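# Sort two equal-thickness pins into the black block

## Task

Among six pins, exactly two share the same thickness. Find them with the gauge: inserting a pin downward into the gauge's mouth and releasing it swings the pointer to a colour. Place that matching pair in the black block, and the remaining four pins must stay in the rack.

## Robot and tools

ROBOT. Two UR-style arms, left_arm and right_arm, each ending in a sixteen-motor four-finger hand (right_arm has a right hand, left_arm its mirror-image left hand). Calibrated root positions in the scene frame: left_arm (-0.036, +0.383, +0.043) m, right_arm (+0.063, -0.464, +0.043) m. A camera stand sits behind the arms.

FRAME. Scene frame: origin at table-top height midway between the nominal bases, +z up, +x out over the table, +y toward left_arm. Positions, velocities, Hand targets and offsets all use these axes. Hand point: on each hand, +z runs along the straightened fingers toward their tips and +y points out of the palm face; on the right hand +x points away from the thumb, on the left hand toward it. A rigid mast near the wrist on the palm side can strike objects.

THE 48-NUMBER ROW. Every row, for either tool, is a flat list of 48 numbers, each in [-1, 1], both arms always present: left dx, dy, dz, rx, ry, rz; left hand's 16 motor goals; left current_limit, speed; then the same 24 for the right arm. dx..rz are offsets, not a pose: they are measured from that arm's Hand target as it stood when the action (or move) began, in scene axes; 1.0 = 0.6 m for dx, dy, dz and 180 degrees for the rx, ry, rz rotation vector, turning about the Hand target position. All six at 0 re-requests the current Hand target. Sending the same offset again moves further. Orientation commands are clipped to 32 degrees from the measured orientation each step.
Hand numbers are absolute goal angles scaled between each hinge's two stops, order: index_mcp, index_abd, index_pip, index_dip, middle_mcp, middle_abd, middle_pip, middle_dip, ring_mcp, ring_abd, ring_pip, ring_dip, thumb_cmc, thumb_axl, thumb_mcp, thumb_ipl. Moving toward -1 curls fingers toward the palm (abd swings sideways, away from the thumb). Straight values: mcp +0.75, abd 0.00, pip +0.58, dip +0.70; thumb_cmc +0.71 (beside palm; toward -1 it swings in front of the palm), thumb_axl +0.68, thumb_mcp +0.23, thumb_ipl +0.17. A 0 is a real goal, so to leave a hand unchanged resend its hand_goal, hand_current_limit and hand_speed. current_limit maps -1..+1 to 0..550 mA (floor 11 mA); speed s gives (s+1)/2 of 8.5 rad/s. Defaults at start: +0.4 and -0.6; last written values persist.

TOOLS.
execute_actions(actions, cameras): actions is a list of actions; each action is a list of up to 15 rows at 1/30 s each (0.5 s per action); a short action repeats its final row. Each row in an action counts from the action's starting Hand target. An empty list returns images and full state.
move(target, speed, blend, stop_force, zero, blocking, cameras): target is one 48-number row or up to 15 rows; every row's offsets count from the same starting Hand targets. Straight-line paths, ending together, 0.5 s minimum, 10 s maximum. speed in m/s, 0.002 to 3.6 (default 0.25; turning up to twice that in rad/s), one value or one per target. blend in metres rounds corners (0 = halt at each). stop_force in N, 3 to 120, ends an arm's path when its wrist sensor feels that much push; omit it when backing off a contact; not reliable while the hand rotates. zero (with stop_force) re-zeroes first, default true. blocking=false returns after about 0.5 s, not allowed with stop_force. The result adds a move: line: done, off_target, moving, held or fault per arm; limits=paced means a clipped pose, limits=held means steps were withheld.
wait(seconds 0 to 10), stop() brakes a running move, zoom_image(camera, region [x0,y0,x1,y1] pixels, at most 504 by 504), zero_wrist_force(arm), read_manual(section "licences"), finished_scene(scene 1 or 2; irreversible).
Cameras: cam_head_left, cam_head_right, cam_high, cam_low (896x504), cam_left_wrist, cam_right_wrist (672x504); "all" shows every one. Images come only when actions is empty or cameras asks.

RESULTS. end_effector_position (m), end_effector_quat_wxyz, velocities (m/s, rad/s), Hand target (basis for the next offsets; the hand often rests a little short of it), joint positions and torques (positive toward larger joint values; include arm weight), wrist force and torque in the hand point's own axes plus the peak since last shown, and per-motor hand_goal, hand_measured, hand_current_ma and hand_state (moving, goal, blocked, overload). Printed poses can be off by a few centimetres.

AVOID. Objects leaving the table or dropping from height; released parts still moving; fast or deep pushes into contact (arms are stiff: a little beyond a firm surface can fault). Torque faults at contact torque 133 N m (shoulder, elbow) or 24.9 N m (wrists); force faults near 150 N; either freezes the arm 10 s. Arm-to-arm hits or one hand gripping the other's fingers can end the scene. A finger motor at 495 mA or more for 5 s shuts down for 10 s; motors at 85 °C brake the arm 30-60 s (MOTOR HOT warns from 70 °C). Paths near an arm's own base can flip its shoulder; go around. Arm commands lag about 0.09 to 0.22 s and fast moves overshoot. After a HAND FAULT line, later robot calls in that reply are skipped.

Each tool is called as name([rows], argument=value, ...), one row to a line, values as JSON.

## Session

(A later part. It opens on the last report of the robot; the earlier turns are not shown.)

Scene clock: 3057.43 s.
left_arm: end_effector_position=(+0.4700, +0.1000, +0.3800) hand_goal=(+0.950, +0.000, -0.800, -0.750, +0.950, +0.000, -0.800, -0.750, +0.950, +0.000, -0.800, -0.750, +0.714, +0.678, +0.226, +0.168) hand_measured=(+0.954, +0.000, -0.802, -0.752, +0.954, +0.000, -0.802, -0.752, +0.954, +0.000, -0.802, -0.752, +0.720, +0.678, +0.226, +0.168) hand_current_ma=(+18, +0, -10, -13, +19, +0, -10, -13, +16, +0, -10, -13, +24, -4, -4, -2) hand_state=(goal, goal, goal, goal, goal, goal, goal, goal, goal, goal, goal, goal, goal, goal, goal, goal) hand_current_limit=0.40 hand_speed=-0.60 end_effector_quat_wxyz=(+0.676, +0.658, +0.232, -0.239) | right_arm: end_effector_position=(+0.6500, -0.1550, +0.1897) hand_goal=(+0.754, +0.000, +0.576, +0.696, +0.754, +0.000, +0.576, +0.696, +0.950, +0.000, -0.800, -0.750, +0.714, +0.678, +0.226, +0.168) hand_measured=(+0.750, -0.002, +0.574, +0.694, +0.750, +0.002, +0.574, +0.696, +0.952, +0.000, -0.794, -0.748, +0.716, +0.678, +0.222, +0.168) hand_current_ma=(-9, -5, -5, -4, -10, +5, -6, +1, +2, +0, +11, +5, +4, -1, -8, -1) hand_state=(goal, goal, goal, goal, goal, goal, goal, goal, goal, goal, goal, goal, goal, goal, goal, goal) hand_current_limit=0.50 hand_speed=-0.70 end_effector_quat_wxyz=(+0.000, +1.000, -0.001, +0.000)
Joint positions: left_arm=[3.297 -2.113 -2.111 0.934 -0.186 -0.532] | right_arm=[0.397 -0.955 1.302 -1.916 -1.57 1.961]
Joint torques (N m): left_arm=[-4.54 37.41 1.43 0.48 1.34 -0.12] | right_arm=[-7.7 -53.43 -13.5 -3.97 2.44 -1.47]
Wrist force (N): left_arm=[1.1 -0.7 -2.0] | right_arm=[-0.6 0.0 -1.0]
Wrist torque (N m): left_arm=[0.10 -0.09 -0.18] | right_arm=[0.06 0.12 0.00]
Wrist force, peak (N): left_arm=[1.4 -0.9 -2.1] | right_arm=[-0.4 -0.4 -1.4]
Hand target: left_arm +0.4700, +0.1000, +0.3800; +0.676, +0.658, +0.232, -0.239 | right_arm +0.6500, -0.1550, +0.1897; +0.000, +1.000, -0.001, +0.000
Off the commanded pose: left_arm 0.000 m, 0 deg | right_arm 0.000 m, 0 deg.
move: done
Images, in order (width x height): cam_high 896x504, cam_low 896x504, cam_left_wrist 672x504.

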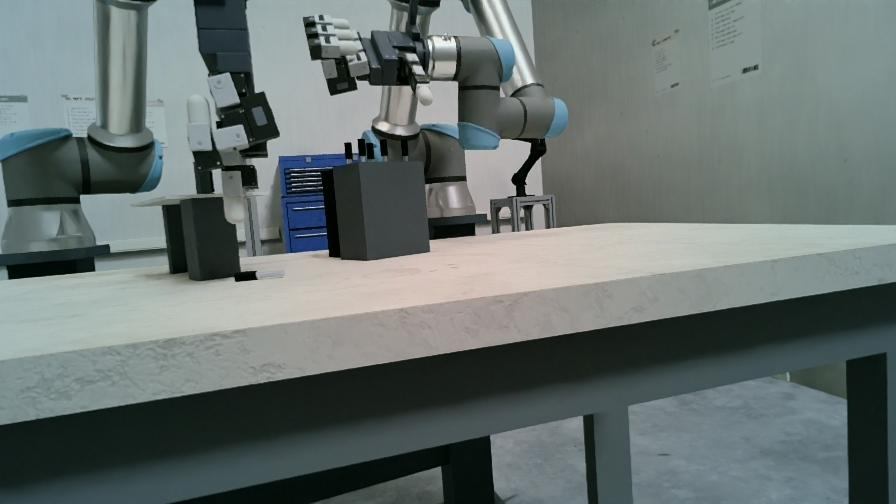

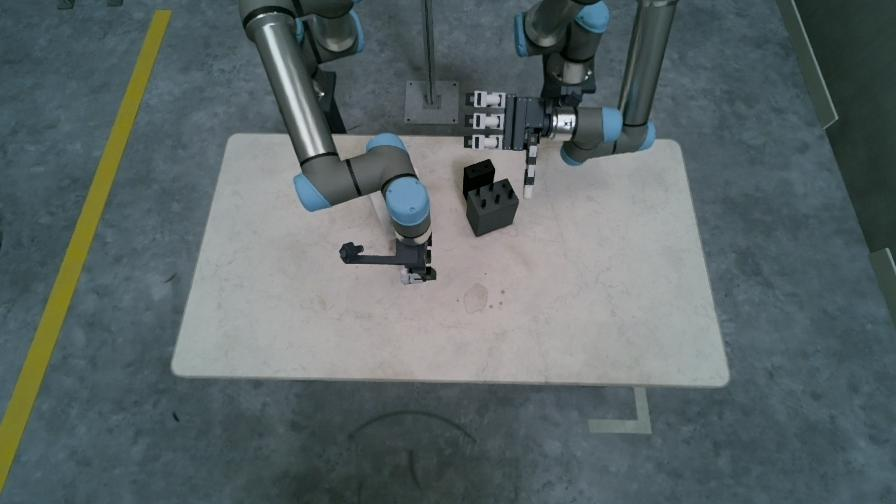

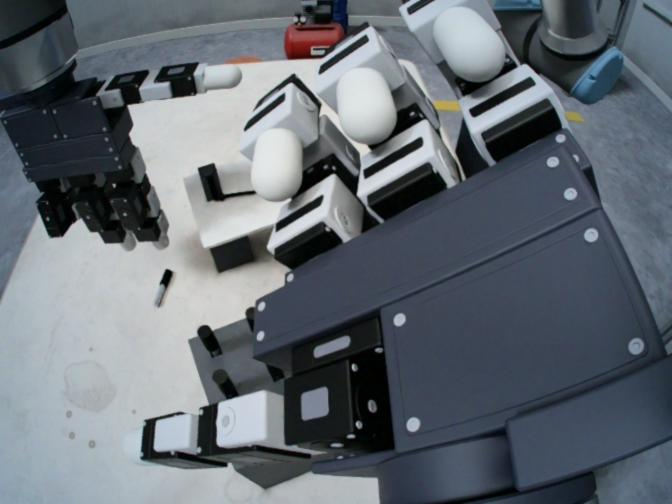

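move(target=[0,0,0,0,0,0,0.95,0,-0.8,-0.75,0.95,0,-0.8,-0.75,0.95,0,-0.8,-0.75,0.714,0.678,0.226,0.168,0.4,-0.6,0,0,-0.0745,0,0,0,0.754,0.0,0.576,0.696,0.754,0.0,0.576,0.696,0.95,0,-0.8,-0.75,0.714,0.678,0.226,0.168,0.5,-0.9], speed=0.06, cameras=["cam_high","cam_left_wrist","cam_low"])

zoom_image(camera="cam_left_wrist", region=[80, 220, 180, 320])

zoom_image(camera="cam_high", region=[200, 220, 300, 300])

zoom_image(camera="cam_low", region=[390, 240, 470, 310])

Scene clock: 3074.17 s.
left_arm: end_effector_position=(+0.4700, +0.1000, +0.3800) hand_goal=(+0.950, +0.000, -0.800, -0.750, +0.950, +0.000, -0.800, -0.750, +0.950, +0.000, -0.800, -0.750, +0.714, +0.678, +0.226, +0.168) hand_measured=(+0.954, +0.000, -0.802, -0.752, +0.954, +0.000, -0.802, -0.752, +0.954, +0.000, -0.802, -0.752, +0.720, +0.678, +0.226, +0.168) hand_current_ma=(+18, +0, -10, -13, +19, +0, -10, -13, +16, +0, -10, -13, +24, -4, -4, -2) hand_state=(goal, goal, goal, goal, goal, goal, goal, goal, goal, goal, goal, goal, goal, goal, goal, goal) hand_current_limit=0.40 hand_speed=-0.60 end_effector_quat_wxyz=(+0.676, +0.658, +0.232, -0.239) | right_arm: end_effector_position=(+0.6500, -0.1550, +0.1452) hand_goal=(+0.754, +0.000, +0.576, +0.696, +0.754, +0.000, +0.576, +0.696, +0.950, +0.000, -0.800, -0.750, +0.714, +0.678, +0.226, +0.168) hand_measured=(+0.750, -0.002, +0.574, +0.694, +0.750, +0.002, +0.574, +0.696, +0.952, +0.000, -0.794, -0.748, +0.716, +0.678, +0.222, +0.168) hand_current_ma=(-9, -5, -5, -4, -10, +5, -6, +1, +2, +0, +11, +5, +4, -1, -8, -1) hand_state=(goal, goal, goal, goal, goal, goal, goal, goal, goal, goal, goal, goal, goal, goal, goal, goal) hand_current_limit=0.50 hand_speed=-0.90 end_effector_quat_wxyz=(+0.000, +1.000, -0.001, +0.000)
Joint positions: left_arm=[3.297 -2.113 -2.111 0.934 -0.186 -0.532] | right_arm=[0.397 -0.914 1.354 -2.01 -1.57 1.961]
Joint torques (N m): left_arm=[-3.68 38.33 1.39 0.42 1.1 -0.07] | right_arm=[-7.72 -36.83 -13.84 -3.5 1.97 -0.29]
Wrist force (N): left_arm=[1.3 -0.9 -2.0] | right_arm=[-0.6 0.0 -1.1]
Wrist torque (N m): left_arm=[0.08 -0.10 -0.17] | right_arm=[0.06 0.13 -0.02]
Wrist force, peak (N): left_arm=[1.5 -0.9 -2.0] | right_arm=[-0.7 0.1 -1.6]
Hand target: left_arm +0.4700, +0.1000, +0.3800; +0.676, +0.658, +0.232, -0.239 | right_arm +0.6500, -0.1550, +0.1450; +0.000, +1.000, -0.001, +0.000
Off the commanded pose: left_arm 0.000 m, 0 deg | right_arm 0.000 m, 0 deg.
move: done
Images, in order (width x height): cam_high 896x504, cam_low 896x504, cam_left_wrist 672x504.

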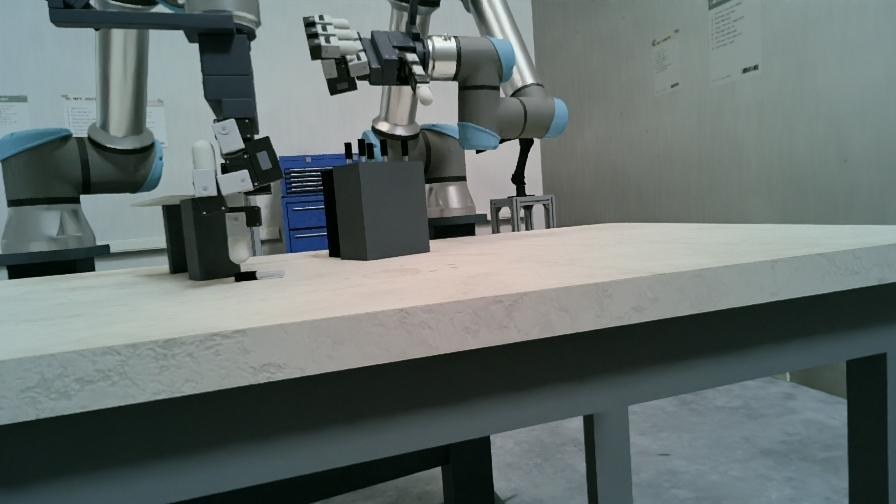

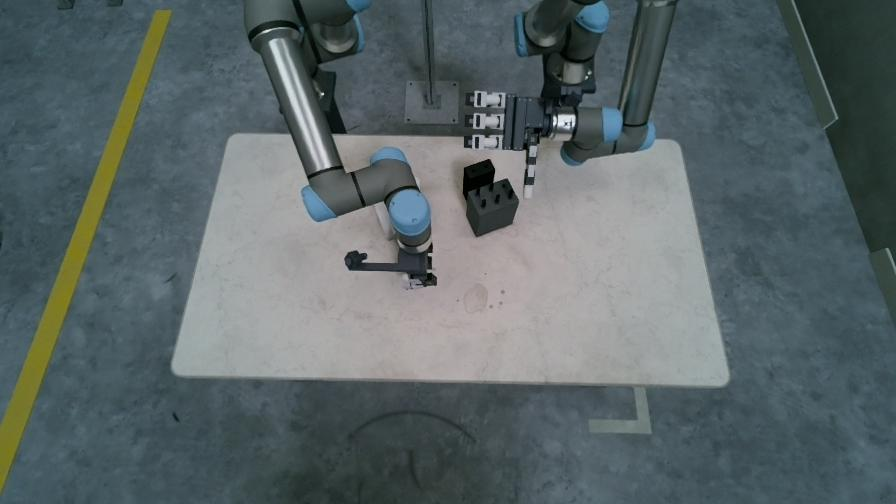

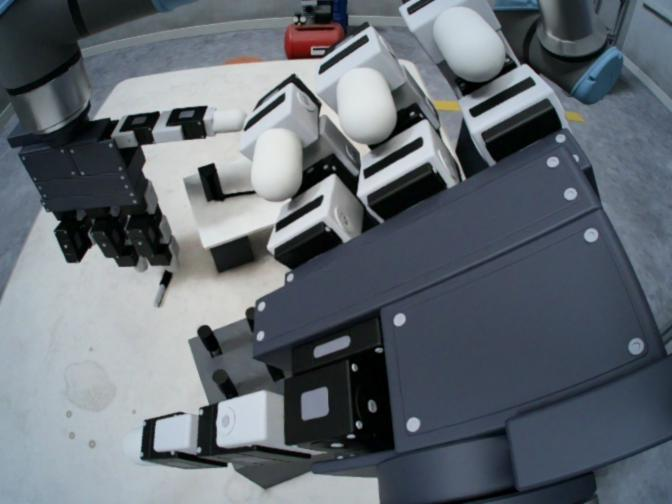

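Scaled by 5.040 from the camera's 672x504 image, which has a finer 960x720 frame.

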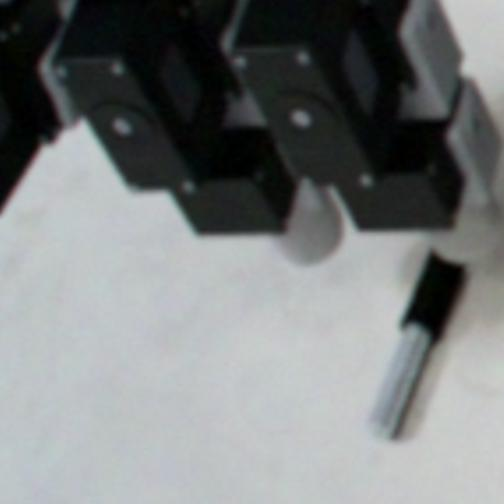

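Scaled by 5.040.

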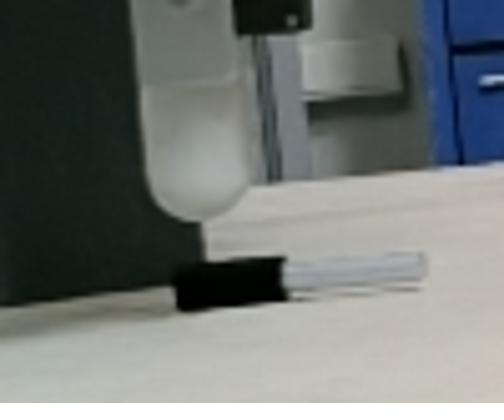

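Scaled by 6.300.

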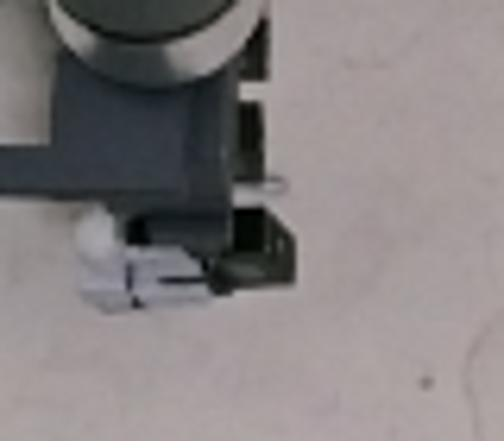

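move(target=[0,0,0,0,0,0,0.95,0,-0.8,-0.75,0.95,0,-0.8,-0.75,0.95,0,-0.8,-0.75,0.714,0.678,0.226,0.168,0.4,-0.6,-0.0083,0.0017,0,0,0,0,0.754,0.0,0.576,0.696,0.754,0.0,0.576,0.696,0.95,0,-0.8,-0.75,0.714,0.678,0.226,0.168,0.5,-0.9], speed=0.03, cameras=[])

move(target=[0,0,0,0,0,0,0.95,0,-0.8,-0.75,0.95,0,-0.8,-0.75,0.95,0,-0.8,-0.75,0.714,0.678,0.226,0.168,0.4,-0.6,0,0,-0.045,0,0,0,0.754,0.0,0.576,0.696,0.754,0.0,0.576,0.696,0.95,0,-0.8,-0.75,0.714,0.678,0.226,0.168,0.5,-0.9], speed=0.008, stop_force=3, cameras=["cam_high","cam_left_wrist"])

zoom_image(camera="cam_left_wrist", region=[80, 220, 180, 320])

zoom_image(camera="cam_high", region=[200, 220, 300, 300])

Scene clock: 3093.10 s.
left_arm: end_effector_position=(+0.4700, +0.1000, +0.3800) hand_goal=(+0.950, +0.000, -0.800, -0.750, +0.950, +0.000, -0.800, -0.750, +0.950, +0.000, -0.800, -0.750, +0.714, +0.678, +0.226, +0.168) hand_measured=(+0.954, +0.000, -0.802, -0.752, +0.954, +0.000, -0.802, -0.752, +0.954, +0.000, -0.802, -0.752, +0.720, +0.678, +0.226, +0.168) hand_current_ma=(+18, +0, -10, -13, +19, +0, -10, -13, +16, +0, -10, -13, +24, -4, -4, -2) hand_state=(goal, goal, goal, goal, goal, goal, goal, goal, goal, goal, goal, goal, goal, goal, goal, goal) hand_current_limit=0.40 hand_speed=-0.60 end_effector_quat_wxyz=(+0.676, +0.658, +0.232, -0.239) | right_arm: end_effector_position=(+0.6451, -0.1540, +0.1450) hand_goal=(+0.754, +0.000, +0.576, +0.696, +0.754, +0.000, +0.576, +0.696, +0.950, +0.000, -0.800, -0.750, +0.714, +0.678, +0.226, +0.168) hand_measured=(+0.750, -0.002, +0.574, +0.694, +0.750, +0.002, +0.574, +0.696, +0.952, +0.000, -0.794, -0.748, +0.716, +0.678, +0.222, +0.168) hand_current_ma=(-9, -5, -5, -4, -10, +5, -6, +1, +2, +0, +11, +5, +4, -1, -8, -1) hand_state=(goal, goal, goal, goal, goal, goal, goal, goal, goal, goal, goal, goal, goal, goal, goal, goal) hand_current_limit=0.50 hand_speed=-0.90 end_effector_quat_wxyz=(+0.000, +1.000, -0.001, +0.000)
Joint positions: left_arm=[3.297 -2.113 -2.111 0.934 -0.186 -0.532] | right_arm=[0.401 -0.921 1.368 -2.017 -1.57 1.965]
Joint torques (N m): left_arm=[-4.12 38.7 1.98 0.44 1.11 -0.22] | right_arm=[11.4 -53.24 -13.72 -3.89 -1.65 1.1]
Wrist force (N): left_arm=[1.2 -0.9 -1.8] | right_arm=[-0.7 0.1 -1.2]
Wrist torque (N m): left_arm=[0.06 -0.10 -0.17] | right_arm=[0.08 0.16 -0.17]
Wrist force, peak (N): left_arm=[1.5 -0.9 -2.0] | right_arm=[-0.9 0.1 -1.3]
Hand target: left_arm +0.4700, +0.1000, +0.3800; +0.676, +0.658, +0.232, -0.239 | right_arm +0.6450, -0.1540, +0.1450; +0.000, +1.000, -0.001, +0.000
Off the commanded pose: left_arm 0.000 m, 0 deg | right_arm 0.000 m, 0 deg.
move: done
No camera images: "cameras" was empty.

Scene clock: 3097.20 s.
left_arm: end_effector_position=(+0.4700, +0.1000, +0.3800) hand_goal=(+0.950, +0.000, -0.800, -0.750, +0.950, +0.000, -0.800, -0.750, +0.950, +0.000, -0.800, -0.750, +0.714, +0.678, +0.226, +0.168) hand_measured=(+0.954, +0.000, -0.802, -0.752, +0.954, +0.000, -0.802, -0.752, +0.954, +0.000, -0.802, -0.752, +0.720, +0.678, +0.226, +0.168) hand_current_ma=(+18, +0, -10, -13, +19, +0, -10, -13, +16, +0, -10, -13, +24, -4, -4, -2) hand_state=(goal, goal, goal, goal, goal, goal, goal, goal, goal, goal, goal, goal, goal, goal, goal, goal) hand_current_limit=0.40 hand_speed=-0.60 end_effector_quat_wxyz=(+0.676, +0.658, +0.232, -0.239) | right_arm: end_effector_position=(+0.6450, -0.1540, +0.1225) hand_goal=(+0.754, +0.000, +0.576, +0.696, +0.754, +0.000, +0.576, +0.696, +0.950, +0.000, -0.800, -0.750, +0.714, +0.678, +0.226, +0.168) hand_measured=(+0.750, -0.002, +0.574, +0.694, +0.750, +0.004, +0.574, +0.696, +0.952, +0.000, -0.794, -0.748, +0.716, +0.678, +0.222, +0.168) hand_current_ma=(-9, -3, -5, -4, -10, +5, -6, +1, +2, +0, +11, +5, +4, -1, -8, -1) hand_state=(goal, goal, goal, goal, goal, goal, goal, goal, goal, goal, goal, goal, goal, goal, goal, goal) hand_current_limit=0.50 hand_speed=-0.90 end_effector_quat_wxyz=(+0.000, +1.000, -0.001, +0.000)
Joint positions: left_arm=[3.297 -2.113 -2.111 0.934 -0.186 -0.532] | right_arm=[0.401 -0.897 1.39 -2.063 -1.57 1.965]
Joint torques (N m): left_arm=[-4.31 38.2 2.69 0.56 1.2 -0.39] | right_arm=[10.56 -51.37 -22.43 -0.84 -0.89 1]
Wrist force (N): left_arm=[1.3 -0.9 -1.8] | right_arm=[-0.3 0.1 -5.1]
Wrist torque (N m): left_arm=[0.05 -0.10 -0.16] | right_arm=[0.36 0.14 -0.15]
Wrist force, peak (N): left_arm=[1.6 -1.0 -1.9] | right_arm=[-0.5 0.2 -10.6]
Hand target: left_arm +0.4700, +0.1000, +0.3800; +0.676, +0.658, +0.232, -0.239 | right_arm +0.6450, -0.1540, +0.1225; +0.000, +1.000, -0.001, +0.000 (not the last commanded pose)
Off the commanded pose: left_arm 0.000 m, 0 deg | right_arm 0.005 m, 0 deg.
move: contact (right_arm)
Images, in order (width x height): cam_high 896x504, cam_left_wrist 672x504.

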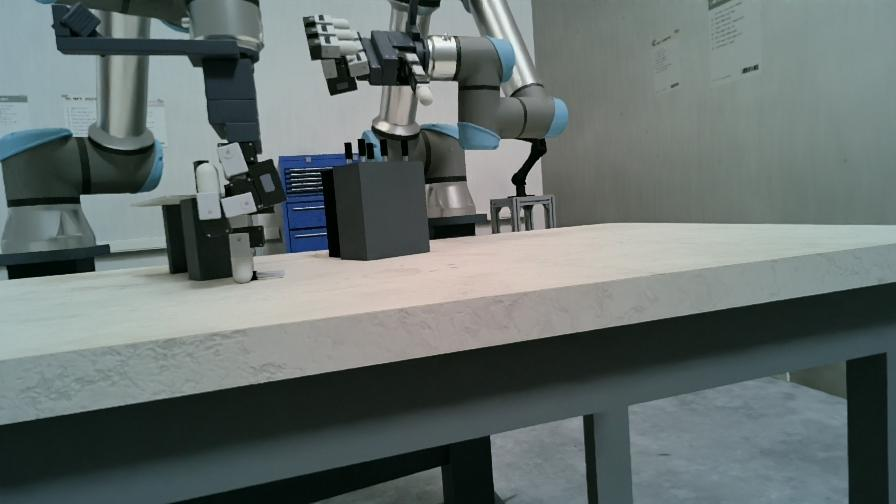

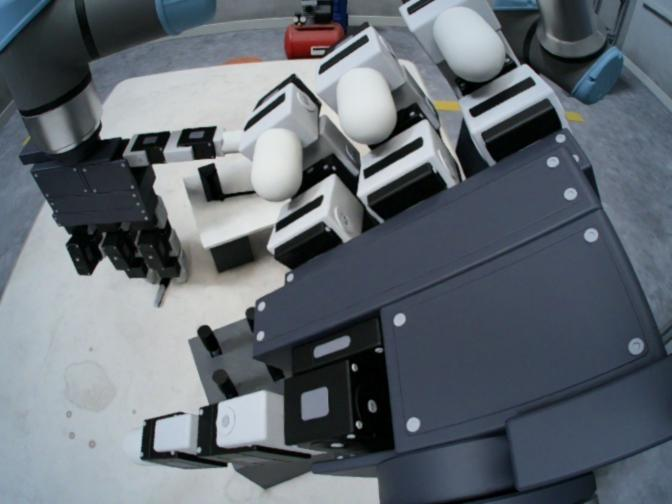

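Scaled by 5.040 from the camera's 672x504 image, which has a finer 960x720 frame.

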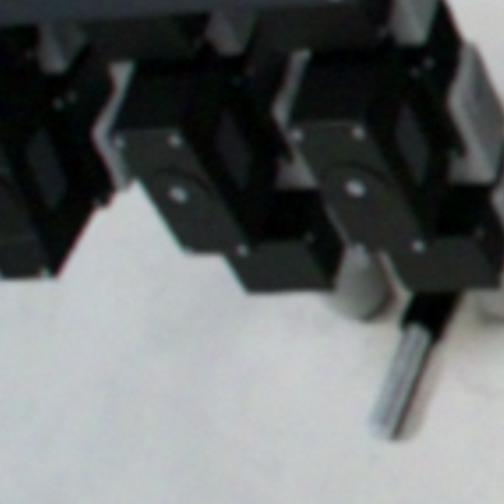

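Scaled by 5.040.

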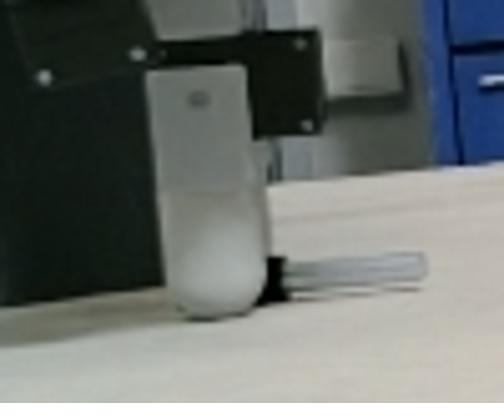

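move(target=[0,0,0,0,0,0,0.95,0,-0.8,-0.75,0.95,0,-0.8,-0.75,0.95,0,-0.8,-0.75,0.714,0.678,0.226,0.168,0.4,-0.6,0,0,0.0005,0,0,0,0.754,-0.3,0.576,0.696,0.754,0.3,0.576,0.696,0.95,0,-0.8,-0.75,0.714,0.678,0.226,0.168,0.5,-0.95], speed=0.01, cameras=["cam_high","cam_left_wrist"])

zoom_image(camera="cam_left_wrist", region=[80, 220, 180, 320])

zoom_image(camera="cam_high", region=[200, 220, 300, 300])

Scene clock: 3103.17 s.
left_arm: end_effector_position=(+0.4700, +0.1000, +0.3800) hand_goal=(+0.950, +0.000, -0.800, -0.750, +0.950, +0.000, -0.800, -0.750, +0.950, +0.000, -0.800, -0.750, +0.714, +0.678, +0.226, +0.168) hand_measured=(+0.954, +0.000, -0.802, -0.752, +0.954, +0.000, -0.802, -0.752, +0.954, +0.000, -0.802, -0.752, +0.720, +0.678, +0.226, +0.168) hand_current_ma=(+18, +0, -10, -13, +19, +0, -10, -13, +16, +0, -10, -13, +24, -4, -4, -2) hand_state=(goal, goal, goal, goal, goal, goal, goal, goal, goal, goal, goal, goal, goal, goal, goal, goal) hand_current_limit=0.40 hand_speed=-0.60 end_effector_quat_wxyz=(+0.676, +0.658, +0.232, -0.239) | right_arm: end_effector_position=(+0.6450, -0.1540, +0.1228) hand_goal=(+0.754, -0.300, +0.576, +0.696, +0.754, +0.300, +0.576, +0.696, +0.950, +0.000, -0.800, -0.750, +0.714, +0.678, +0.226, +0.168) hand_measured=(+0.750, -0.086, +0.574, +0.694, +0.754, +0.084, +0.576, +0.696, +0.952, +0.000, -0.794, -0.748, +0.716, +0.678, +0.222, +0.168) hand_current_ma=(-9, +187, -5, -4, +1, -193, +0, +1, +2, +0, +11, +5, +4, -1, -8, -1) hand_state=(goal, moving, goal, goal, goal, moving, goal, goal, goal, goal, goal, goal, goal, goal, goal, goal) hand_current_limit=0.50 hand_speed=-0.95 end_effector_quat_wxyz=(+0.000, +1.000, -0.001, +0.000)
Joint positions: left_arm=[3.297 -2.113 -2.111 0.934 -0.186 -0.532] | right_arm=[0.401 -0.898 1.39 -2.062 -1.57 1.965]
Joint torques (N m): left_arm=[-3.63 38.11 2.45 0.56 1.13 -0.23] | right_arm=[8.29 -54.27 -24.37 -1.09 -0.85 1.08]
Wrist force (N): left_arm=[1.2 -0.5 -1.8] | right_arm=[-0.3 0.0 -0.8]
Wrist torque (N m): left_arm=[0.10 -0.10 -0.18] | right_arm=[0.04 0.09 -0.15]
Wrist force, peak (N): left_arm=[1.5 -0.8 -2.2] | right_arm=[-0.4 0.1 -5.4]
Hand target: left_arm +0.4700, +0.1000, +0.3800; +0.676, +0.658, +0.232, -0.239 | right_arm +0.6450, -0.1540, +0.1228; +0.000, +1.000, -0.001, +0.000
Off the commanded pose: left_arm 0.000 m, 0 deg | right_arm 0.000 m, 0 deg.
move: done
Images, in order (width x height): cam_high 896x504, cam_left_wrist 672x504.

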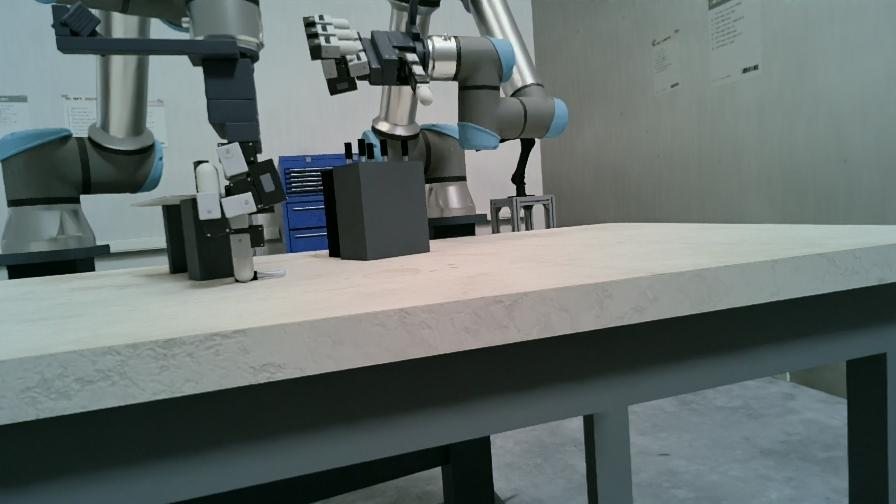

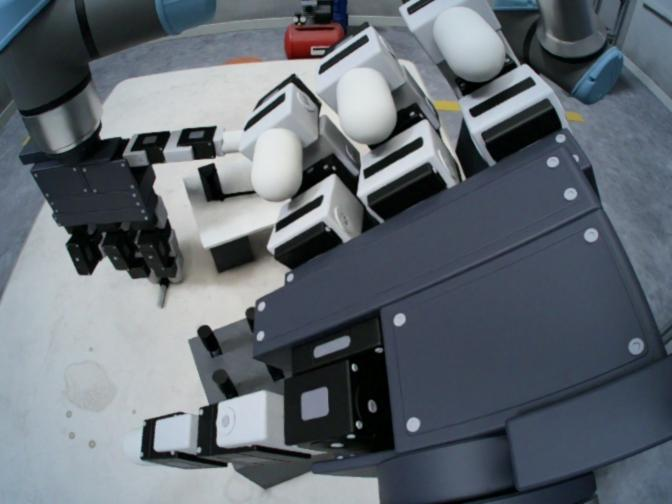

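Scaled by 5.040 from the camera's 672x504 image, which has a finer 960x720 frame.

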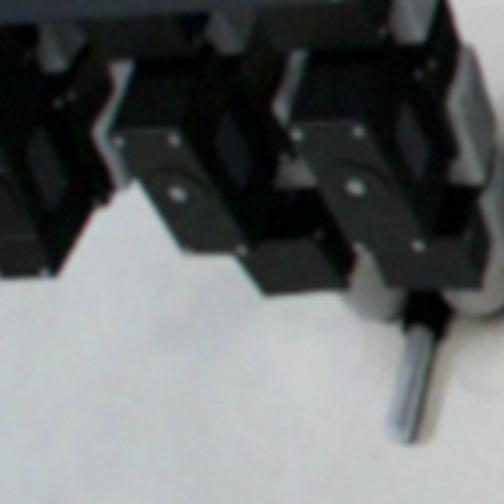

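Scaled by 5.040.

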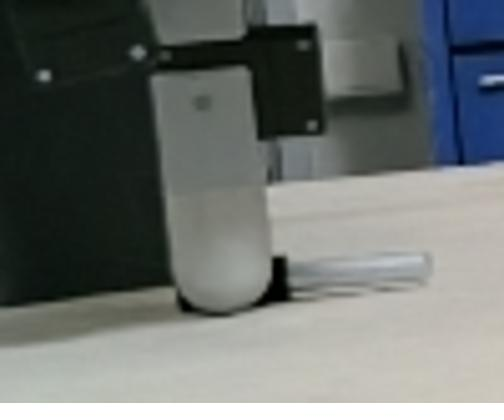

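move(target=[0,0,0,0,0,0,0.95,0,-0.8,-0.75,0.95,0,-0.8,-0.75,0.95,0,-0.8,-0.75,0.714,0.678,0.226,0.168,0.4,-0.6,0,0,0.05,0,0,0,0.754,-0.3,0.576,0.696,0.754,0.3,0.576,0.696,0.95,0,-0.8,-0.75,0.714,0.678,0.226,0.168,0.5,-0.95], speed=0.02, cameras=["cam_high","cam_left_wrist"])

zoom_image(camera="cam_left_wrist", region=[80, 220, 180, 320])

zoom_image(camera="cam_high", region=[200, 220, 300, 300])

Scene clock: 3110.57 s.
left_arm: end_effector_position=(+0.4700, +0.1000, +0.3800) hand_goal=(+0.950, +0.000, -0.800, -0.750, +0.950, +0.000, -0.800, -0.750, +0.950, +0.000, -0.800, -0.750, +0.714, +0.678, +0.226, +0.168) hand_measured=(+0.954, +0.000, -0.802, -0.752, +0.954, +0.000, -0.802, -0.752, +0.954, +0.000, -0.802, -0.752, +0.720, +0.678, +0.226, +0.168) hand_current_ma=(+18, +0, -10, -13, +19, +0, -10, -13, +16, +0, -10, -13, +24, -4, -4, -2) hand_state=(goal, goal, goal, goal, goal, goal, goal, goal, goal, goal, goal, goal, goal, goal, goal, goal) hand_current_limit=0.40 hand_speed=-0.60 end_effector_quat_wxyz=(+0.676, +0.658, +0.232, -0.239) | right_arm: end_effector_position=(+0.6450, -0.1540, +0.1526) hand_goal=(+0.754, -0.300, +0.576, +0.696, +0.754, +0.300, +0.576, +0.696, +0.950, +0.000, -0.800, -0.750, +0.714, +0.678, +0.226, +0.168) hand_measured=(+0.750, -0.092, +0.574, +0.694, +0.756, +0.088, +0.576, +0.696, +0.952, +0.000, -0.794, -0.748, +0.716, +0.678, +0.222, +0.168) hand_current_ma=(-11, +413, -5, -4, +4, -412, +1, +1, +2, +0, +11, +5, +4, -1, -8, -1) hand_state=(goal, blocked, goal, goal, goal, blocked, goal, goal, goal, goal, goal, goal, goal, goal, goal, goal) hand_current_limit=0.50 hand_speed=-0.95 end_effector_quat_wxyz=(+0.000, +1.000, -0.001, +0.000)
Joint positions: left_arm=[3.297 -2.113 -2.111 0.934 -0.186 -0.532] | right_arm=[0.401 -0.929 1.36 -2.001 -1.57 1.965]
Joint torques (N m): left_arm=[-3.1 39.16 2.37 0.71 1.13 -0.21] | right_arm=[6.45 -54.13 -26.03 -1.54 -1.49 0.89]
Wrist force (N): left_arm=[1.4 -0.7 -1.7] | right_arm=[-0.7 -0.1 -1.1]
Wrist torque (N m): left_arm=[0.07 -0.12 -0.16] | right_arm=[0.04 0.14 -0.16]
Wrist force, peak (N): left_arm=[1.4 -0.8 -2.2] | right_arm=[-0.8 -0.1 -1.3]
Hand target: left_arm +0.4700, +0.1000, +0.3800; +0.676, +0.658, +0.232, -0.239 | right_arm +0.6450, -0.1540, +0.1528; +0.000, +1.000, -0.001, +0.000
Off the commanded pose: left_arm 0.000 m, 0 deg | right_arm 0.000 m, 0 deg.
move: done
Images, in order (width x height): cam_high 896x504, cam_left_wrist 672x504.

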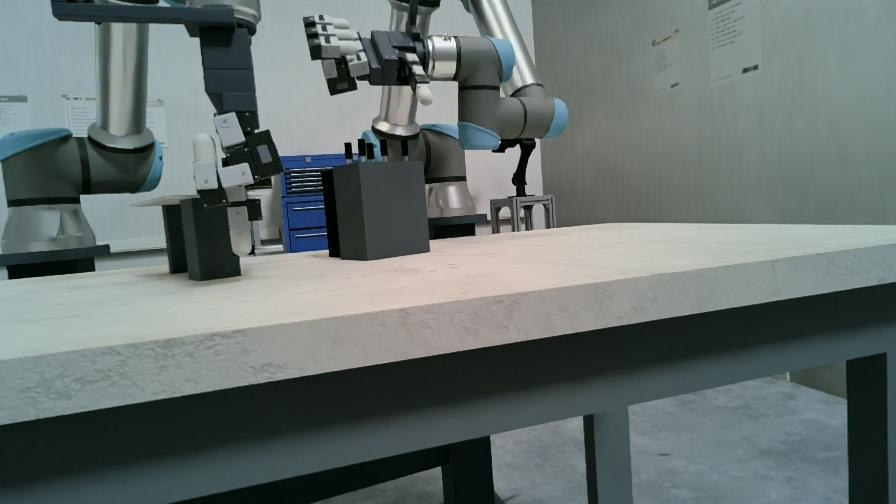

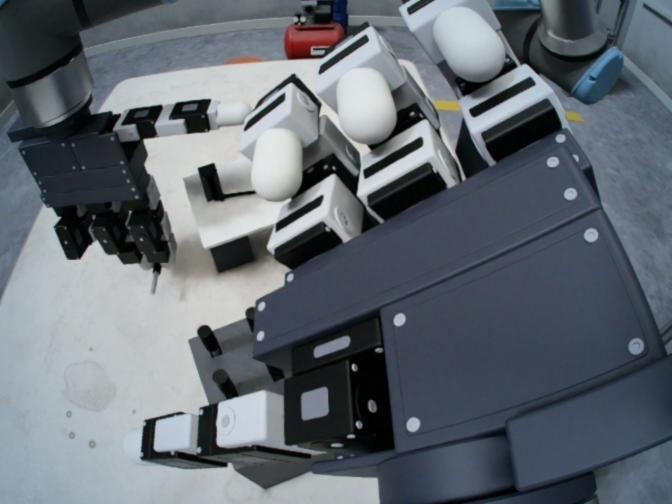

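Scaled by 5.040 from the camera's 672x504 image, which has a finer 960x720 frame.

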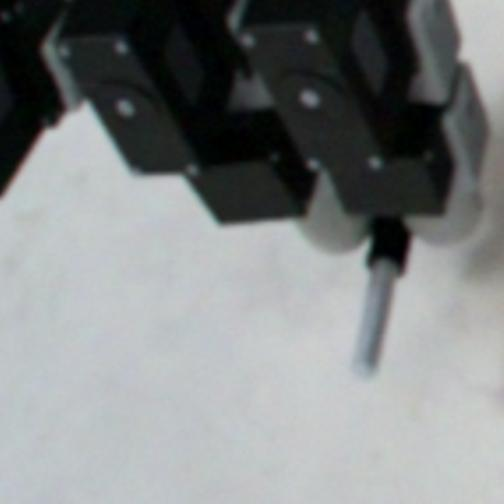

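Scaled by 5.040.

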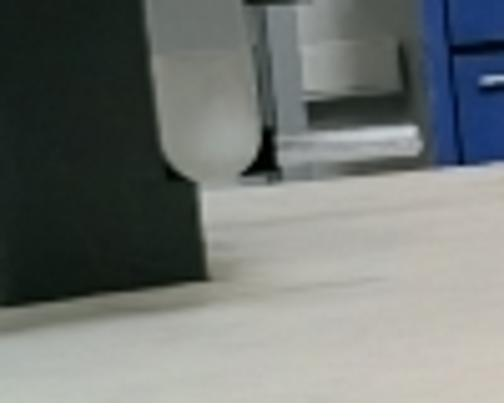

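move([
  [-0.178,0.4625,0.2243,0,0,0,0.95,0,-0.8,-0.75,0.95,0,-0.8,-0.75,0.95,0,-0.8,-0.75,0.714,0.678,0.226,0.168,0.4,-0.6,0,0,0,0,0,0,0.754,-0.3,0.576,0.696,0.754,0.3,0.576,0.696,0.95,0,-0.8,-0.75,0.714,0.678,0.226,0.168,0.5,-0.95],
  [-0.178,0.4625,0.2243,0,0,0,0.95,0,-0.8,-0.75,0.95,0,-0.8,-0.75,0.95,0,-0.8,-0.75,0.714,0.678,0.226,0.168,0.4,-0.6,0,-0.15,0.3,0,0,0,0.754,-0.3,0.576,0.696,0.754,0.3,0.576,0.696,0.95,0,-0.8,-0.75,0.714,0.678,0.226,0.168,0.5,-0.95],
], speed=[0.2,0.1], cameras=["cam_high","cam_left_wrist","cam_low"])

zoom_image(camera="cam_high", region=[150, 60, 290, 180])

Scene clock: 3124.57 s.
left_arm: end_effector_position=(+0.3632, +0.3775, +0.5146) hand_goal=(+0.950, +0.000, -0.800, -0.750, +0.950, +0.000, -0.800, -0.750, +0.950, +0.000, -0.800, -0.750, +0.714, +0.678, +0.226, +0.168) hand_measured=(+0.954, +0.000, -0.802, -0.752, +0.954, +0.000, -0.802, -0.752, +0.954, +0.000, -0.802, -0.752, +0.720, +0.678, +0.226, +0.168) hand_current_ma=(+18, +0, -10, -13, +20, +0, -10, -13, +16, +0, -10, -13, +24, -4, -4, -2) hand_state=(goal, goal, goal, goal, goal, goal, goal, goal, goal, goal, goal, goal, goal, goal, goal, goal) hand_current_limit=0.40 hand_speed=-0.60 end_effector_quat_wxyz=(+0.676, +0.658, +0.232, -0.239) | right_arm: end_effector_position=(+0.6450, -0.2439, +0.3326) hand_goal=(+0.754, -0.300, +0.576, +0.696, +0.754, +0.300, +0.576, +0.696, +0.950, +0.000, -0.800, -0.750, +0.714, +0.678, +0.226, +0.168) hand_measured=(+0.750, -0.092, +0.574, +0.694, +0.756, +0.088, +0.576, +0.696, +0.952, +0.000, -0.794, -0.748, +0.716, +0.678, +0.222, +0.168) hand_current_ma=(-11, +413, -5, -4, +5, -412, +1, +1, +2, +0, +11, +5, +4, -1, -8, -1) hand_state=(goal, blocked, goal, goal, goal, blocked, goal, goal, goal, goal, goal, goal, goal, goal, goal, goal) hand_current_limit=0.50 hand_speed=-0.95 end_effector_quat_wxyz=(+0.000, +1.000, -0.001, +0.000) end_effector_velocity=(-0.001, -0.001, +0.002) end_effector_angular_velocity=(+0.001, +0.002, -0.002)
Joint positions: left_arm=[4.052 -1.764 -2.122 0.711 -0.939 -0.659] | right_arm=[0.277 -1.149 1.228 -1.649 -1.57 1.842]
Joint velocities: left_arm=[within noise] | right_arm=[-0.001 -0.002 -0.002 0.005 0.001 0]
Joint torques (N m): left_arm=[7.53 30.61 23.64 -3.08 -2.28 -1.85] | right_arm=[-9.72 -48.53 -26.99 -1.13 2.13 -1.26]
Wrist force (N): left_arm=[0.9 -0.6 -2.0] | right_arm=[-0.6 -0.1 -0.8]
Wrist torque (N m): left_arm=[0.09 -0.04 -0.07] | right_arm=[0.02 0.09 0.00]
Wrist force, peak (N): left_arm=[0.5 -0.5 -2.8] | right_arm=[-0.6 0.5 -1.3]
Hand target: left_arm +0.3632, +0.3775, +0.5146; +0.676, +0.658, +0.232, -0.239 | right_arm +0.6450, -0.2440, +0.3328; +0.000, +1.000, -0.001, +0.000
Off the commanded pose: left_arm 0.000 m, 0 deg | right_arm 0.000 m, 0 deg.
move: done
Images, in order (width x height): cam_high 896x504, cam_low 896x504, cam_left_wrist 672x504.

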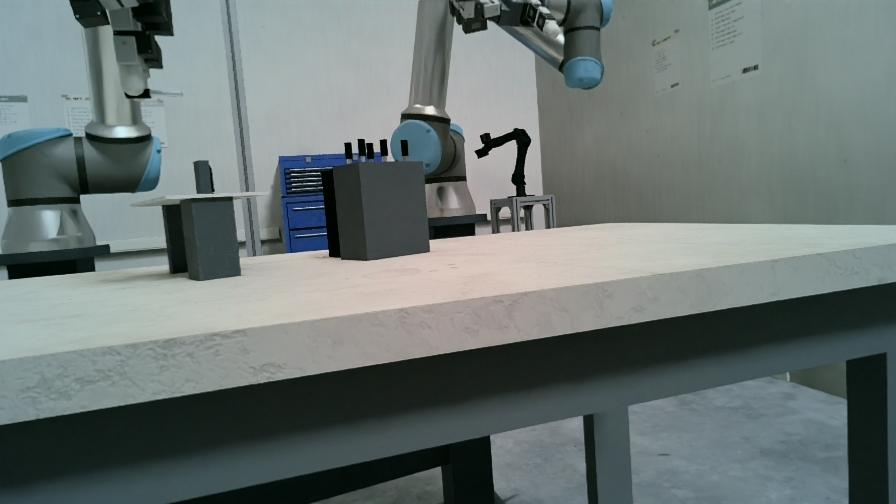

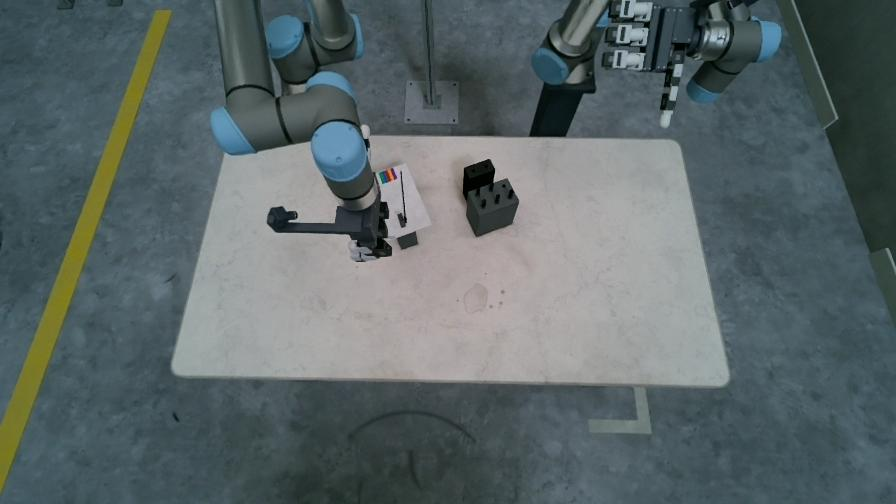

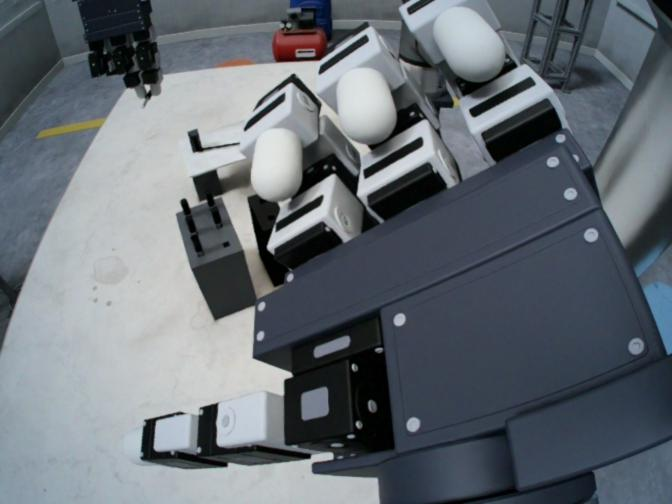

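Scaled by 3.600.

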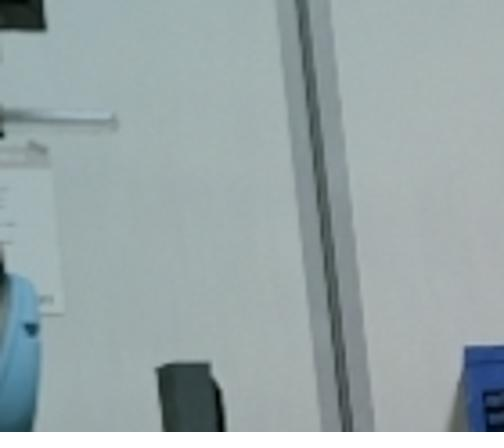

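move(target=[0,0,0,0,0,0,0.95,0,-0.8,-0.75,0.95,0,-0.8,-0.75,0.95,0,-0.8,-0.75,0.714,0.678,0.226,0.168,0.4,-0.6,-0.375,0.24,0.1453,0,0,0.5,0.754,-0.3,0.576,0.696,0.754,0.3,0.576,0.696,0.95,0,-0.8,-0.75,0.714,0.678,0.226,0.168,0.5,-0.95], speed=0.2, cameras=[])

move(target=[0,0,0,0,0,0,0.95,0,-0.8,-0.75,0.95,0,-0.8,-0.75,0.95,0,-0.8,-0.75,0.714,0.678,0.226,0.168,0.4,-0.6,-0.15,0.2,0,0,-0.5,0,0.754,-0.3,0.576,0.696,0.754,0.3,0.576,0.696,0.95,0,-0.8,-0.75,0.714,0.678,0.226,0.168,0.5,-0.95], speed=0.2, cameras=["all"])

Scene clock: 3152.60 s.
left_arm: end_effector_position=(+0.3632, +0.3775, +0.5146) hand_goal=(+0.950, +0.000, -0.800, -0.750, +0.950, +0.000, -0.800, -0.750, +0.950, +0.000, -0.800, -0.750, +0.714, +0.678, +0.226, +0.168) hand_measured=(+0.954, +0.000, -0.802, -0.752, +0.954, +0.000, -0.802, -0.752, +0.954, +0.000, -0.802, -0.752, +0.720, +0.678, +0.226, +0.168) hand_current_ma=(+18, +0, -10, -13, +20, +0, -10, -13, +16, +0, -10, -13, +24, -4, -4, -2) hand_state=(goal, goal, goal, goal, goal, goal, goal, goal, goal, goal, goal, goal, goal, goal, goal, goal) hand_current_limit=0.40 hand_speed=-0.60 end_effector_quat_wxyz=(+0.676, +0.658, +0.232, -0.239) | right_arm: end_effector_position=(+0.4201, -0.1000, +0.4200) hand_goal=(+0.754, -0.300, +0.576, +0.696, +0.754, +0.300, +0.576, +0.696, +0.950, +0.000, -0.800, -0.750, +0.714, +0.678, +0.226, +0.168) hand_measured=(+0.750, -0.092, +0.574, +0.694, +0.756, +0.088, +0.576, +0.696, +0.952, +0.000, -0.794, -0.748, +0.716, +0.678, +0.222, +0.168) hand_current_ma=(-11, +413, -5, -4, +5, -412, +1, +1, +2, +0, +11, +5, +4, -1, -8, -1) hand_state=(goal, blocked, goal, goal, goal, blocked, goal, goal, goal, goal, goal, goal, goal, goal, goal, goal) hand_current_limit=0.50 hand_speed=-0.95 end_effector_quat_wxyz=(+0.000, +0.708, +0.706, -0.001)
Joint positions: left_arm=[4.052 -1.764 -2.122 0.711 -0.939 -0.659] | right_arm=[0.681 -1.659 1.606 -1.517 -1.571 0.674]
Joint torques (N m): left_arm=[6.92 30.18 23.79 -3.11 -2.26 -1.57] | right_arm=[10.86 -27.33 -15.4 -1.33 2.32 -1.51]
Wrist force (N): left_arm=[1.3 -0.8 -2.0] | right_arm=[-0.2 -0.1 -0.5]
Wrist torque (N m): left_arm=[0.07 -0.08 -0.05] | right_arm=[-0.01 0.05 0.06]
Wrist force, peak (N): left_arm=[1.0 -1.1 -2.5] | right_arm=[-1.0 0.0 -1.1]
Hand target: left_arm +0.3632, +0.3775, +0.5146; +0.676, +0.658, +0.232, -0.239 | right_arm +0.4200, -0.1000, +0.4200; +0.000, +0.708, +0.706, -0.001
Off the commanded pose: left_arm 0.000 m, 0 deg | right_arm 0.000 m, 0 deg.
move: done
No camera images: "cameras" was empty.

Scene clock: 3155.23 s.
left_arm: end_effector_position=(+0.3632, +0.3775, +0.5146) hand_goal=(+0.950, +0.000, -0.800, -0.750, +0.950, +0.000, -0.800, -0.750, +0.950, +0.000, -0.800, -0.750, +0.714, +0.678, +0.226, +0.168) hand_measured=(+0.954, +0.000, -0.802, -0.752, +0.954, +0.000, -0.802, -0.752, +0.954, +0.000, -0.802, -0.752, +0.720, +0.678, +0.226, +0.168) hand_current_ma=(+18, +0, -10, -13, +20, +0, -10, -13, +16, +0, -10, -13, +24, -4, -4, -2) hand_state=(goal, goal, goal, goal, goal, goal, goal, goal, goal, goal, goal, goal, goal, goal, goal, goal) hand_current_limit=0.40 hand_speed=-0.60 end_effector_quat_wxyz=(+0.676, +0.658, +0.232, -0.239) | right_arm: end_effector_position=(+0.3792, -0.0474, +0.4198) hand_goal=(+0.754, -0.300, +0.576, +0.696, +0.754, +0.300, +0.576, +0.696, +0.950, +0.000, -0.800, -0.750, +0.714, +0.678, +0.226, +0.168) hand_measured=(+0.754, -0.092, +0.574, +0.694, +0.762, +0.088, +0.578, +0.696, +0.952, +0.000, -0.796, -0.748, +0.718, +0.678, +0.222, +0.168) hand_current_ma=(+0, +412, -5, -4, +23, -412, +4, +1, +5, +0, +11, +5, +8, -1, -8, -1) hand_state=(goal, blocked, goal, goal, goal, blocked, goal, goal, goal, goal, goal, goal, goal, goal, goal, goal) hand_current_limit=0.50 hand_speed=-0.95 end_effector_quat_wxyz=(+0.238, +0.667, +0.665, +0.237)
Joint positions: left_arm=[4.052 -1.764 -2.122 0.711 -0.939 -0.659] | right_arm=[1.045 -1.647 1.967 -2.284 -2.148 0.922]
Joint torques (N m): left_arm=[7.98 29.89 23.27 -3.06 -2.21 -1.64] | right_arm=[-9.84 -26.74 -27.99 -1.39 1.49 -1.35]
Wrist force (N): left_arm=[1.1 -0.7 -1.6] | right_arm=[-1.2 -0.3 -0.8]
Wrist torque (N m): left_arm=[0.05 -0.07 -0.06] | right_arm=[-0.04 0.18 -0.01]
Wrist force, peak (N): left_arm=[1.2 -0.9 -2.3] | right_arm=[-0.4 -3.8 0.8]
Hand target: left_arm +0.3632, +0.3775, +0.5146; +0.676, +0.658, +0.232, -0.239 | right_arm +0.3792, -0.0474, +0.4198; +0.238, +0.667, +0.665, +0.237 (not the last commanded pose)
Off the commanded pose: left_arm 0.000 m, 0 deg | right_arm 0.083 m, 51 deg.
move: held (right_arm; a check stopped the path); limits=held
pose unreachable (right arm): on one or more control steps of this call, first in action 0 (counted from 0), this arm could not follow its commanded pose, so it was not sent that pose on those steps. It may still have moved: this result reports where it is.
cause: moving toward the commanded pose would bring two parts of the arm too close to each other (joints 4 (wrist 1) to 6 (wrist 3) lie between them).

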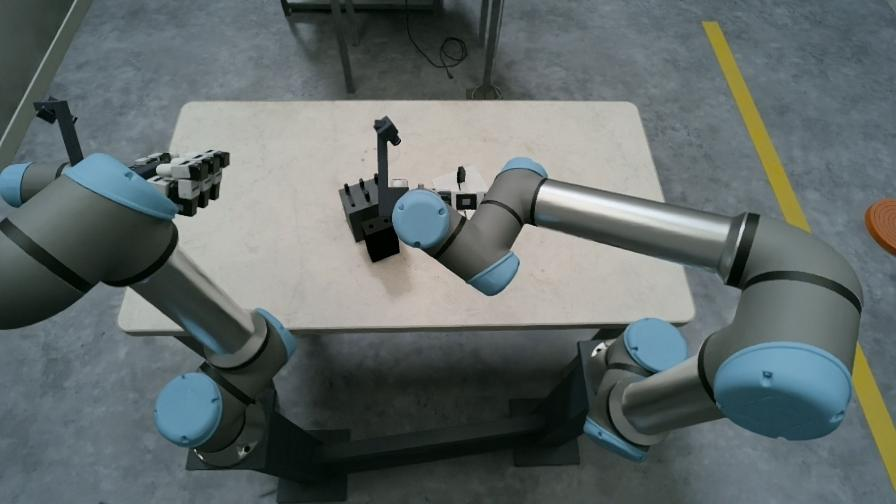

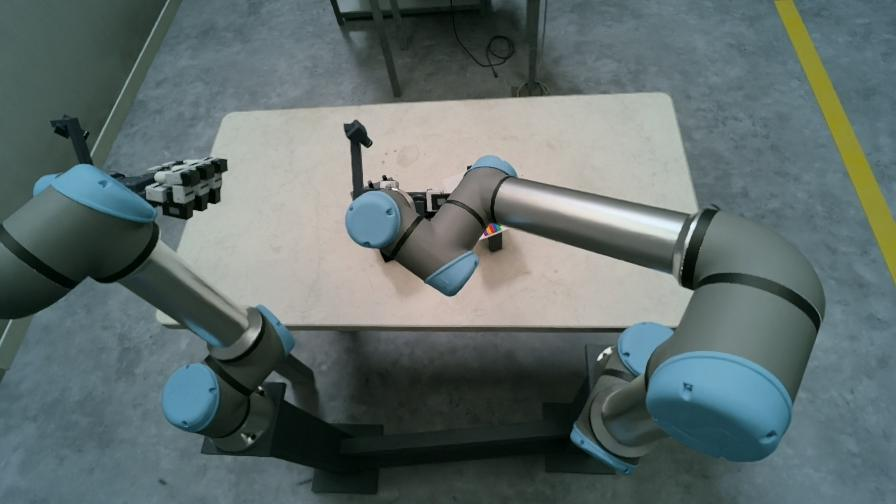

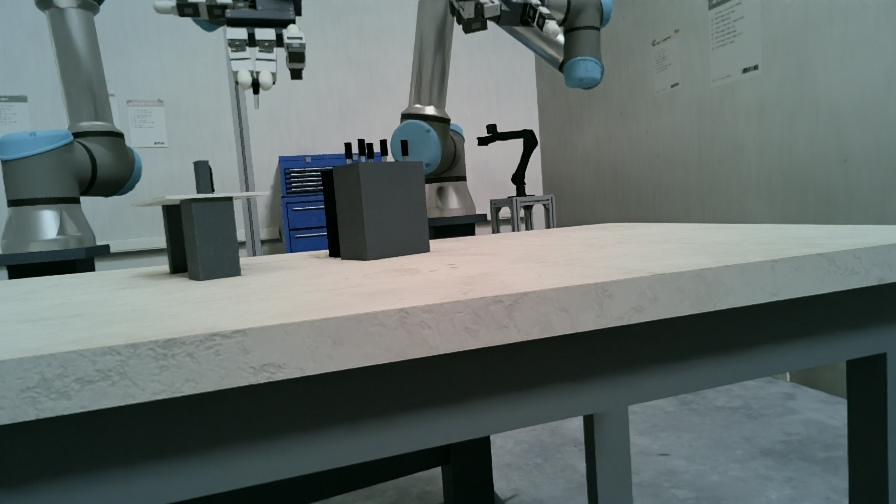

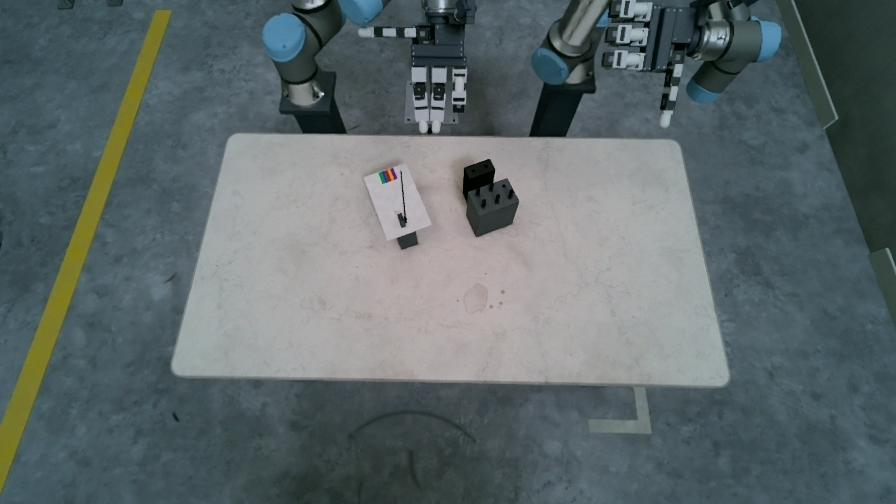

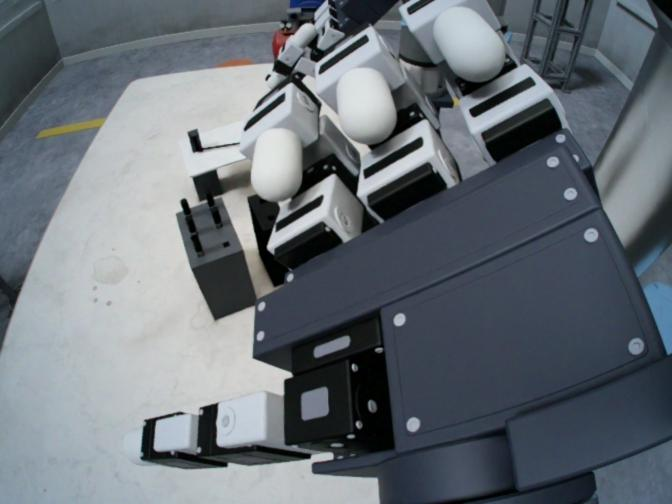

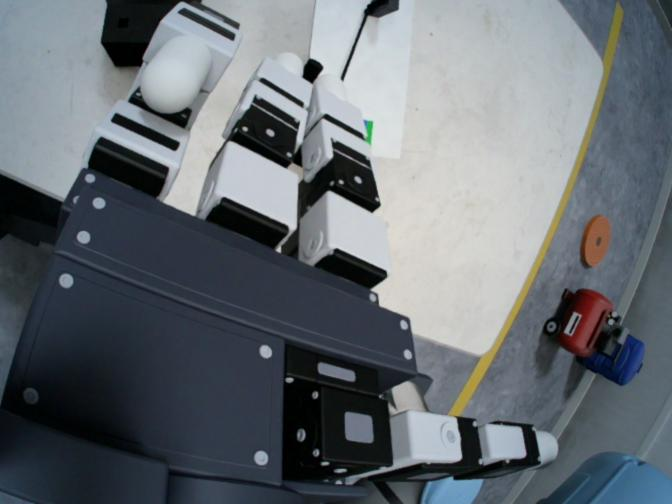

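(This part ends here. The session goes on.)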